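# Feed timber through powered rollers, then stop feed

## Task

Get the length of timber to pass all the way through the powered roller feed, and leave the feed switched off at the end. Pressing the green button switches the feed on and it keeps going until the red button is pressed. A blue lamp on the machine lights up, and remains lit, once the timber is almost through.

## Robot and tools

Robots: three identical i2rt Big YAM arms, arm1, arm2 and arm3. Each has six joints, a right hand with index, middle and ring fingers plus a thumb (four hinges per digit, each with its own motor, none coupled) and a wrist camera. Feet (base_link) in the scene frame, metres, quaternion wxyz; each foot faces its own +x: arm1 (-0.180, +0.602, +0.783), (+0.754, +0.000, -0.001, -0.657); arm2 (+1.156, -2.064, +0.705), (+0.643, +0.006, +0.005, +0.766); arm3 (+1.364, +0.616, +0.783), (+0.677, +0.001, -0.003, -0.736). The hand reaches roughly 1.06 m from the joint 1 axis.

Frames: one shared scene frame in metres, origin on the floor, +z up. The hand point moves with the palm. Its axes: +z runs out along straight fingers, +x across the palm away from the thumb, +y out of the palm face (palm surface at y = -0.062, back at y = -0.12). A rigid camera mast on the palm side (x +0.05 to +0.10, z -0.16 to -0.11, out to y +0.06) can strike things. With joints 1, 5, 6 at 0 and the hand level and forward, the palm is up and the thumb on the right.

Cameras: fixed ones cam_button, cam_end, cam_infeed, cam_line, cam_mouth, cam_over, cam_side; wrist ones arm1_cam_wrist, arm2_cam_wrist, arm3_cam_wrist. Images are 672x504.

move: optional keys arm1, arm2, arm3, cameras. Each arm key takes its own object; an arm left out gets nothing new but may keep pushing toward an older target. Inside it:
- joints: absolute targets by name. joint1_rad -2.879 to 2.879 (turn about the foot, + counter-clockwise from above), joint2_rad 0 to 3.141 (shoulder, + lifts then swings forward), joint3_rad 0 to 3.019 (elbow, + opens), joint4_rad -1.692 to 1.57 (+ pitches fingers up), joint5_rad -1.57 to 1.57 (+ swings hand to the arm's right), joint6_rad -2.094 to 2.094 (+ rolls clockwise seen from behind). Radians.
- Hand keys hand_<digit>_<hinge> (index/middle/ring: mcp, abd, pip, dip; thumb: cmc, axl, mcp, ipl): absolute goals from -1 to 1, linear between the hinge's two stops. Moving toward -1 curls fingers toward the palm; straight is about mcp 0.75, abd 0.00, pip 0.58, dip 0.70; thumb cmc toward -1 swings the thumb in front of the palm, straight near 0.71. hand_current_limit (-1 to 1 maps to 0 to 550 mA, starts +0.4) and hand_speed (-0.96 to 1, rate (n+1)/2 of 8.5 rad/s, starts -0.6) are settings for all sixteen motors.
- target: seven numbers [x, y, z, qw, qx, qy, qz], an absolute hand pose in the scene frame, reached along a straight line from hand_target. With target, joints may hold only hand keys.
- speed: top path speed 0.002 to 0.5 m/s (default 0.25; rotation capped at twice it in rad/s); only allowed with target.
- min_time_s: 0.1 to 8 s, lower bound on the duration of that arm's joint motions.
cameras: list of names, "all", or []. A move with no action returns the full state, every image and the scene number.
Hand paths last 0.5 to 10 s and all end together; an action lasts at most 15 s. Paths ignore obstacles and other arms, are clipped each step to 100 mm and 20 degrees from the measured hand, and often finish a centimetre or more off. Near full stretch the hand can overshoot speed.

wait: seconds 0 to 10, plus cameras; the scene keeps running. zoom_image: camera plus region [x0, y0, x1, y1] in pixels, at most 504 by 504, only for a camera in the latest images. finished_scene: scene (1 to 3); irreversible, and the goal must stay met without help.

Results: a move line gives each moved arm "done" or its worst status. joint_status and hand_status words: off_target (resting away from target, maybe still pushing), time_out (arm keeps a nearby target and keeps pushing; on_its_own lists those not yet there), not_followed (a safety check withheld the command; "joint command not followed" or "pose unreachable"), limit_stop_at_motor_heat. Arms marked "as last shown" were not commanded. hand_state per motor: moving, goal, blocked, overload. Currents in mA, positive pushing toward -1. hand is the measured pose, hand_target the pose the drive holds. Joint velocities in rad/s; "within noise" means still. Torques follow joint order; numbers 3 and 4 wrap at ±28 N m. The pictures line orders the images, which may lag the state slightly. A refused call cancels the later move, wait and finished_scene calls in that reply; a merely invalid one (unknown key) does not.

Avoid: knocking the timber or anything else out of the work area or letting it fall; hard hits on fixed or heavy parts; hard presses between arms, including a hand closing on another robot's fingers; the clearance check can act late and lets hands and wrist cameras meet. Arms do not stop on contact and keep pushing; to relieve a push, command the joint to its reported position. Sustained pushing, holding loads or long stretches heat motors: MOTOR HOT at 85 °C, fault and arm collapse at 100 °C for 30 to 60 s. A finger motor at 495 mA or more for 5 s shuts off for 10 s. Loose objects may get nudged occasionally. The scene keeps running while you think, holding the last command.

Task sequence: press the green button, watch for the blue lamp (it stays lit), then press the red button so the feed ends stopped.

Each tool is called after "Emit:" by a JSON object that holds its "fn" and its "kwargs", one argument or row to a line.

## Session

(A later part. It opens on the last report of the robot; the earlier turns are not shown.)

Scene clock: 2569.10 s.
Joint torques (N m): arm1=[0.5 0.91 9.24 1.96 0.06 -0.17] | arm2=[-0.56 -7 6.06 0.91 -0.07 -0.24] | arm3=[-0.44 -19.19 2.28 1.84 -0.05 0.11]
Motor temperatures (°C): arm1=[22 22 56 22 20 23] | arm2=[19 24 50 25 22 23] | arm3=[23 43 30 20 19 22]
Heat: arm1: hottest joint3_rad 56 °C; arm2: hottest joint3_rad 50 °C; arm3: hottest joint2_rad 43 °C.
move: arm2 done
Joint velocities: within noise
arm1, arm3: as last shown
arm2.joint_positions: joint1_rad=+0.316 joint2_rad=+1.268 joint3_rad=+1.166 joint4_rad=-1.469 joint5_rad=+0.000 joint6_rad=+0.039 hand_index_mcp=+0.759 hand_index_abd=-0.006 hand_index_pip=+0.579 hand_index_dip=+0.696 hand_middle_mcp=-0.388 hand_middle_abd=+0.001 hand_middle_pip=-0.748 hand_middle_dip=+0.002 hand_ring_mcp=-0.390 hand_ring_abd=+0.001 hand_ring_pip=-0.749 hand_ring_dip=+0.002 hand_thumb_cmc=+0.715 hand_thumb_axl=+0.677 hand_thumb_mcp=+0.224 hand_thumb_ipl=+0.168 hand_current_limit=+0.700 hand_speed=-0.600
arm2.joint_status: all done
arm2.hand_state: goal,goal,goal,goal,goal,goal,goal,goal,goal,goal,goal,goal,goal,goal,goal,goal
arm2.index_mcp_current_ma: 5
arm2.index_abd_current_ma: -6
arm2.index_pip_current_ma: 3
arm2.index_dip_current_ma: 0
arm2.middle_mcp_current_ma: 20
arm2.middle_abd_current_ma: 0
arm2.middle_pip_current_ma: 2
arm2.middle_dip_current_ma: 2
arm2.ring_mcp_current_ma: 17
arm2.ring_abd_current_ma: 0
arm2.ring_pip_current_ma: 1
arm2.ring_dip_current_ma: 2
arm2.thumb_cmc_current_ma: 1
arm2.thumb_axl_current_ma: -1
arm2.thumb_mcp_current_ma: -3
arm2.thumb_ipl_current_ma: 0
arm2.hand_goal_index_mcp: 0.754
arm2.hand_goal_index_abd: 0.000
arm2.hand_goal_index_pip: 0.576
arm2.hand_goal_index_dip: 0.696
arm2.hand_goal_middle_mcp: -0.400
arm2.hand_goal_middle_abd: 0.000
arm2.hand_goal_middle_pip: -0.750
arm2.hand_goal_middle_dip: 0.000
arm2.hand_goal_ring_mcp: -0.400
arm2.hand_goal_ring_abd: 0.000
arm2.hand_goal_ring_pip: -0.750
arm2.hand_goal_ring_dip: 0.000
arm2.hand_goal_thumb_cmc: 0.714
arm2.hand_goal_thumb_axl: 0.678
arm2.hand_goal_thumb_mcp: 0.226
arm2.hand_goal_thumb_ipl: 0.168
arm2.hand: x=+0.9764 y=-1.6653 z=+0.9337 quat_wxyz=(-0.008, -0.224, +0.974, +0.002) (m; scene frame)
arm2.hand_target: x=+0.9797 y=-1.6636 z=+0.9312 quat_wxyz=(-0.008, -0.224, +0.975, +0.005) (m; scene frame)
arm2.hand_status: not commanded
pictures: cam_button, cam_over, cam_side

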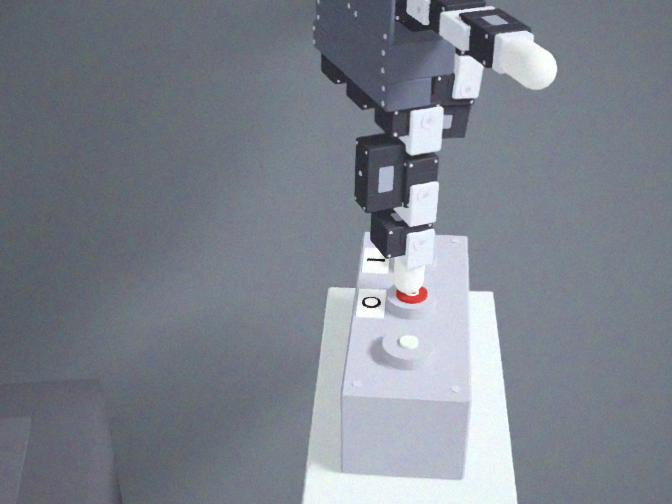

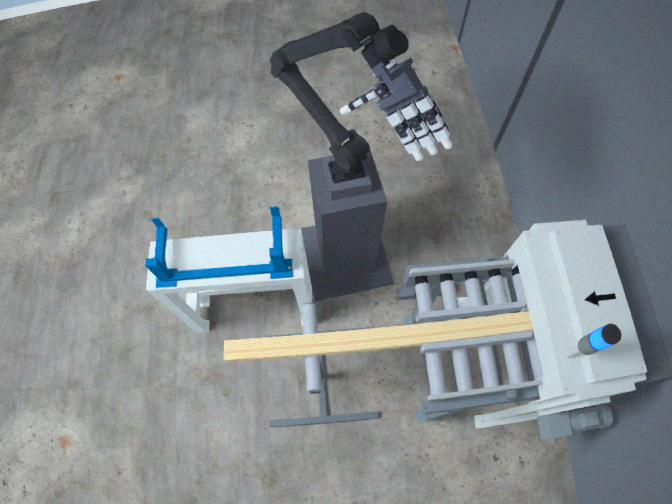

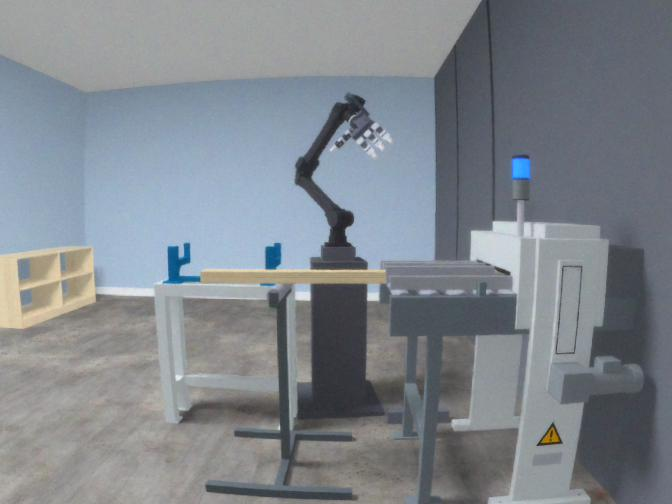

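Emit:
{"fn": "move", "kwargs": {
  "arm2": {"joints": {"joint1_rad": 0.316, "joint2_rad": 1.265, "joint3_rad": 1.30, "joint4_rad": -1.60}, "min_time_s": 1},
  "cameras": ["cam_mouth", "cam_end", "cam_over", "arm1_cam_wrist", "cam_line", "cam_button"]
}}

Emit:
{"fn": "zoom_image", "kwargs": {
  "camera": "cam_mouth",
  "region": [120, 80, 540, 300]
}}

Emit:
{"fn": "zoom_image", "kwargs": {
  "camera": "cam_over",
  "region": [200, 200, 672, 450]
}}

Scene clock: 2580.40 s.
Joint torques (N m): arm1=[0.56 0.97 9.24 1.96 0.06 -0.17] | arm2=[0.5 -7 10.58 0.02 -0.02 -0.2] | arm3=[-0.26 -19.37 2.25 1.88 -0.05 0.12]
Motor temperatures (°C): arm1=[22 22 56 22 20 23] | arm2=[19 24 50 25 22 23] | arm3=[23 42 30 20 19 22]
Heat: arm1: hottest joint3_rad 56 °C; arm2: hottest joint3_rad 50 °C; arm3: hottest joint2_rad 42 °C.
move: arm2 done
Joint velocities: within noise
arm1, arm3: as last shown
arm2.joint_positions: joint1_rad=+0.316 joint2_rad=+1.268 joint3_rad=+1.251 joint4_rad=-1.592 joint5_rad=+0.000 joint6_rad=+0.038 hand_index_mcp=+0.749 hand_index_abd=-0.003 hand_index_pip=+0.572 hand_index_dip=+0.694 hand_middle_mcp=-0.388 hand_middle_abd=+0.001 hand_middle_pip=-0.748 hand_middle_dip=+0.002 hand_ring_mcp=-0.390 hand_ring_abd=+0.001 hand_ring_pip=-0.749 hand_ring_dip=+0.002 hand_thumb_cmc=+0.715 hand_thumb_axl=+0.677 hand_thumb_mcp=+0.224 hand_thumb_ipl=+0.168 hand_current_limit=+0.700 hand_speed=-0.600
arm2.joint_status: all done
arm2.hand_state: goal,goal,goal,goal,goal,goal,goal,goal,goal,goal,goal,goal,goal,goal,goal,goal
arm2.index_mcp_current_ma: -7
arm2.index_abd_current_ma: -2
arm2.index_pip_current_ma: -4
arm2.index_dip_current_ma: -2
arm2.middle_mcp_current_ma: 20
arm2.middle_abd_current_ma: 0
arm2.middle_pip_current_ma: 2
arm2.middle_dip_current_ma: 2
arm2.ring_mcp_current_ma: 17
arm2.ring_abd_current_ma: 0
arm2.ring_pip_current_ma: 1
arm2.ring_dip_current_ma: 2
arm2.thumb_cmc_current_ma: 1
arm2.thumb_axl_current_ma: -1
arm2.thumb_mcp_current_ma: -3
arm2.thumb_ipl_current_ma: 0
arm2.hand_goal_index_mcp: 0.754
arm2.hand_goal_index_abd: 0.000
arm2.hand_goal_index_pip: 0.576
arm2.hand_goal_index_dip: 0.696
arm2.hand_goal_middle_mcp: -0.400
arm2.hand_goal_middle_abd: 0.000
arm2.hand_goal_middle_pip: -0.750
arm2.hand_goal_middle_dip: 0.000
arm2.hand_goal_ring_mcp: -0.400
arm2.hand_goal_ring_abd: 0.000
arm2.hand_goal_ring_pip: -0.750
arm2.hand_goal_ring_dip: 0.000
arm2.hand_goal_thumb_cmc: 0.714
arm2.hand_goal_thumb_axl: 0.678
arm2.hand_goal_thumb_mcp: 0.226
arm2.hand_goal_thumb_ipl: 0.168
arm2.hand: x=+0.9804 y=-1.6721 z=+0.9629 quat_wxyz=(-0.003, -0.225, +0.974, -0.017) (m; scene frame)
arm2.hand_target: x=+0.9757 y=-1.6637 z=+0.9863 quat_wxyz=(-0.008, -0.228, +0.974, +0.005) (m; scene frame)
arm2.hand_status: not commanded
pictures: arm1_cam_wrist, cam_button, cam_end, cam_line, cam_mouth, cam_over

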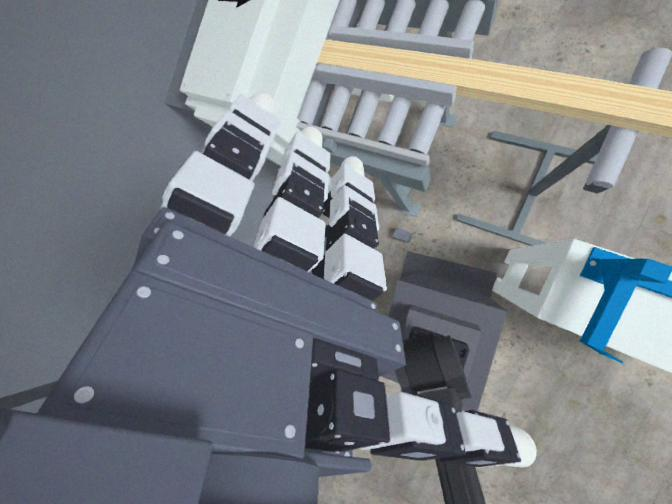

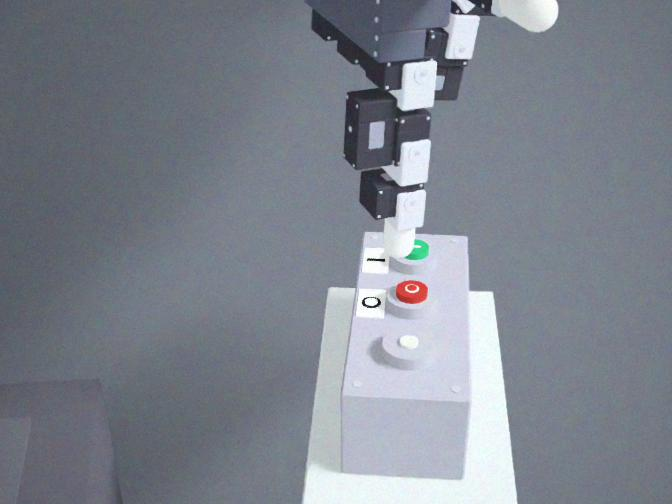

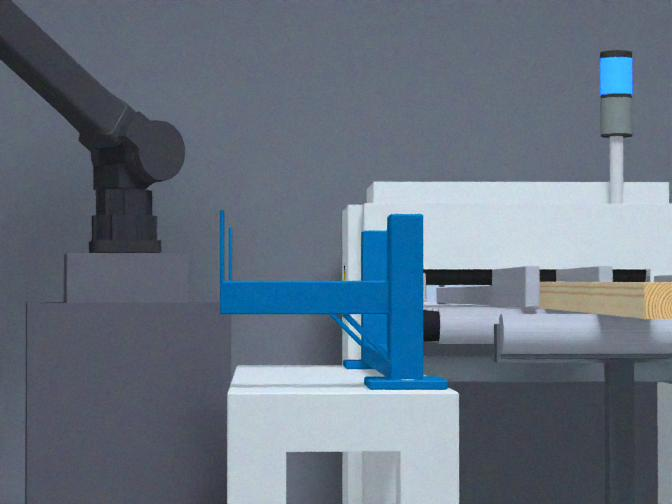

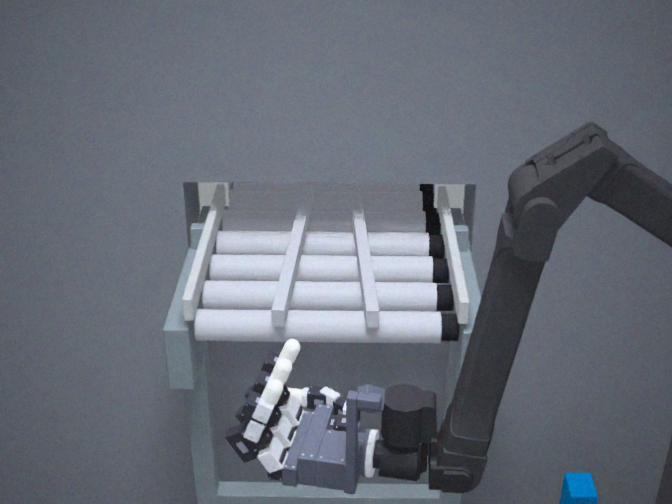

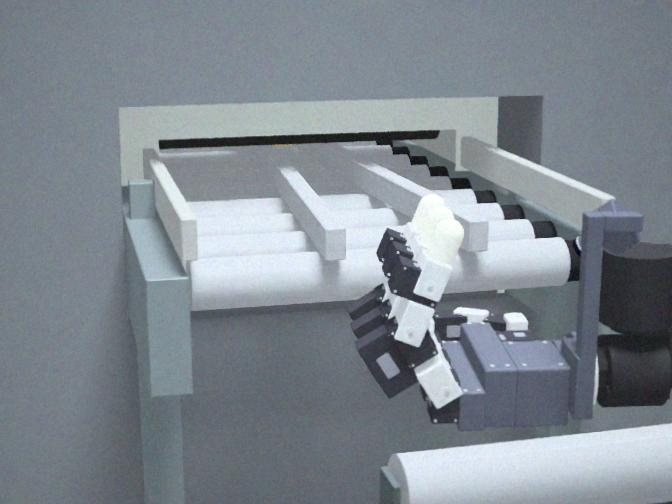

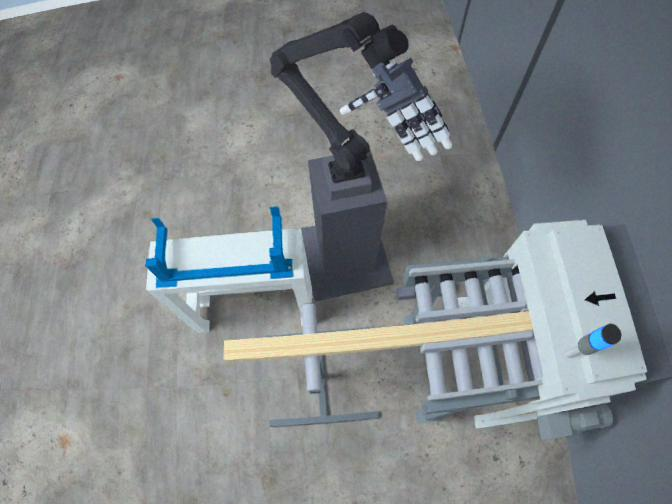

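Scaled by 1.200 from the camera's 672x504 image, which has a finer 960x720 frame.

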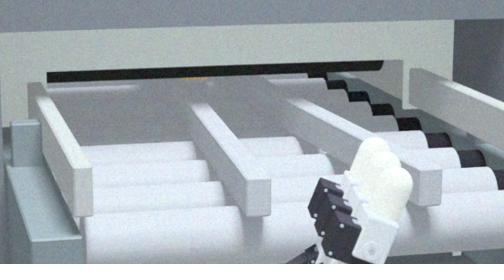

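Scaled by 1.068 from the camera's 672x504 image, which has a finer 960x720 frame.

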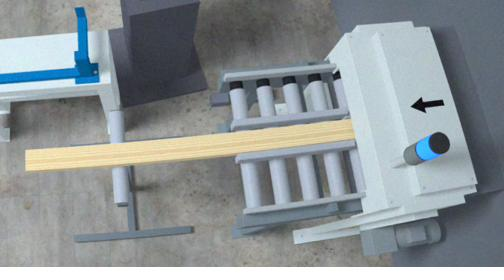

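Emit:
{"fn": "move", "kwargs": {
  "arm2": {"joints": {"joint1_rad": 0.316, "joint2_rad": 1.20, "joint3_rad": 1.45, "joint4_rad": -1.65}, "min_time_s": 1.5},
  "cameras": ["cam_over", "cam_button"]
}}

Scene clock: 2714.33 s.
Joint torques (N m): arm1=[0.56 0.97 9.24 1.96 0.06 -0.17] | arm2=[-0.15 -8.29 10.67 0.34 -0.08 -0.29] | arm3=[-0.38 -19.14 2.25 1.85 -0.05 0.12]
Motor temperatures (°C): arm1=[22 22 57 22 20 23] | arm2=[19 25 59 25 22 23] | arm3=[23 42 29 20 19 22]
Heat: arm1: hottest joint3_rad 57 °C; arm2: hottest joint3_rad 59 °C; arm3: hottest joint2_rad 42 °C.
move: arm2 done
Joint velocities: within noise
arm1, arm3: as last shown
arm2.joint_positions: joint1_rad=+0.316 joint2_rad=+1.218 joint3_rad=+1.401 joint4_rad=-1.642 joint5_rad=+0.000 joint6_rad=+0.037 hand_index_mcp=+0.751 hand_index_abd=-0.003 hand_index_pip=+0.573 hand_index_dip=+0.694 hand_middle_mcp=-0.388 hand_middle_abd=+0.001 hand_middle_pip=-0.748 hand_middle_dip=+0.002 hand_ring_mcp=-0.390 hand_ring_abd=+0.001 hand_ring_pip=-0.749 hand_ring_dip=+0.002 hand_thumb_cmc=+0.715 hand_thumb_axl=+0.677 hand_thumb_mcp=+0.224 hand_thumb_ipl=+0.168 hand_current_limit=+0.700 hand_speed=-0.600
arm2.joint_status: all done
arm2.hand_state: goal,goal,goal,goal,goal,goal,goal,goal,goal,goal,goal,goal,goal,goal,goal,goal
arm2.index_mcp_current_ma: -3
arm2.index_abd_current_ma: -2
arm2.index_pip_current_ma: -3
arm2.index_dip_current_ma: -2
arm2.middle_mcp_current_ma: 20
arm2.middle_abd_current_ma: 0
arm2.middle_pip_current_ma: 2
arm2.middle_dip_current_ma: 2
arm2.ring_mcp_current_ma: 17
arm2.ring_abd_current_ma: 0
arm2.ring_pip_current_ma: 1
arm2.ring_dip_current_ma: 2
arm2.thumb_cmc_current_ma: 1
arm2.thumb_axl_current_ma: -1
arm2.thumb_mcp_current_ma: -3
arm2.thumb_ipl_current_ma: 0
arm2.hand_goal_index_mcp: 0.754
arm2.hand_goal_index_abd: 0.000
arm2.hand_goal_index_pip: 0.576
arm2.hand_goal_index_dip: 0.696
arm2.hand_goal_middle_mcp: -0.400
arm2.hand_goal_middle_abd: 0.000
arm2.hand_goal_middle_pip: -0.750
arm2.hand_goal_middle_dip: 0.000
arm2.hand_goal_ring_mcp: -0.400
arm2.hand_goal_ring_abd: 0.000
arm2.hand_goal_ring_pip: -0.750
arm2.hand_goal_ring_dip: 0.000
arm2.hand_goal_thumb_cmc: 0.714
arm2.hand_goal_thumb_axl: 0.678
arm2.hand_goal_thumb_mcp: 0.226
arm2.hand_goal_thumb_ipl: 0.168
arm2.hand: x=+0.9764 y=-1.6623 z=+1.0501 quat_wxyz=(-0.022, -0.224, +0.973, +0.055) (m; scene frame)
arm2.hand_target: x=+0.9757 y=-1.6610 z=+1.0811 quat_wxyz=(-0.029, -0.227, +0.970, +0.084) (m; scene frame)
arm2.hand_status: not commanded
pictures: cam_button, cam_over

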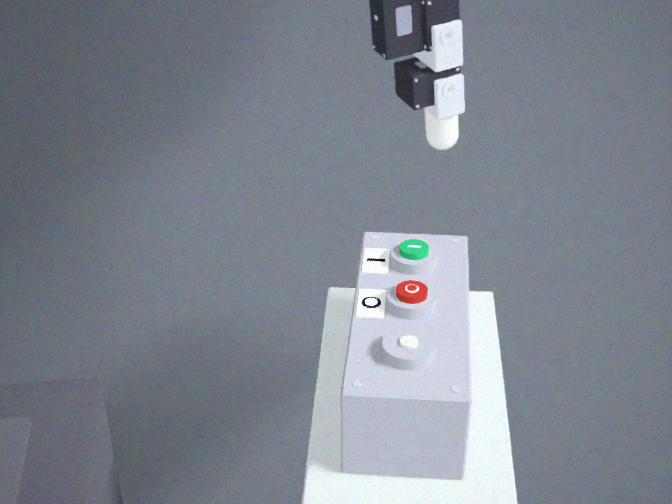

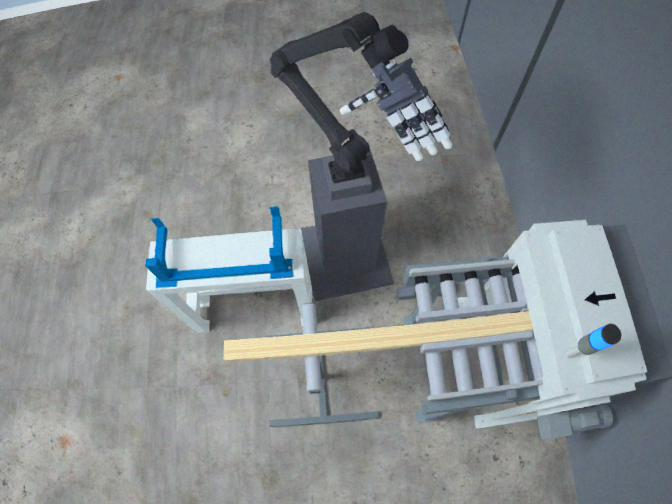

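Emit:
{"fn": "finished_scene", "kwargs": {
  "scene": 1
}}

The scene is finished: the task was done.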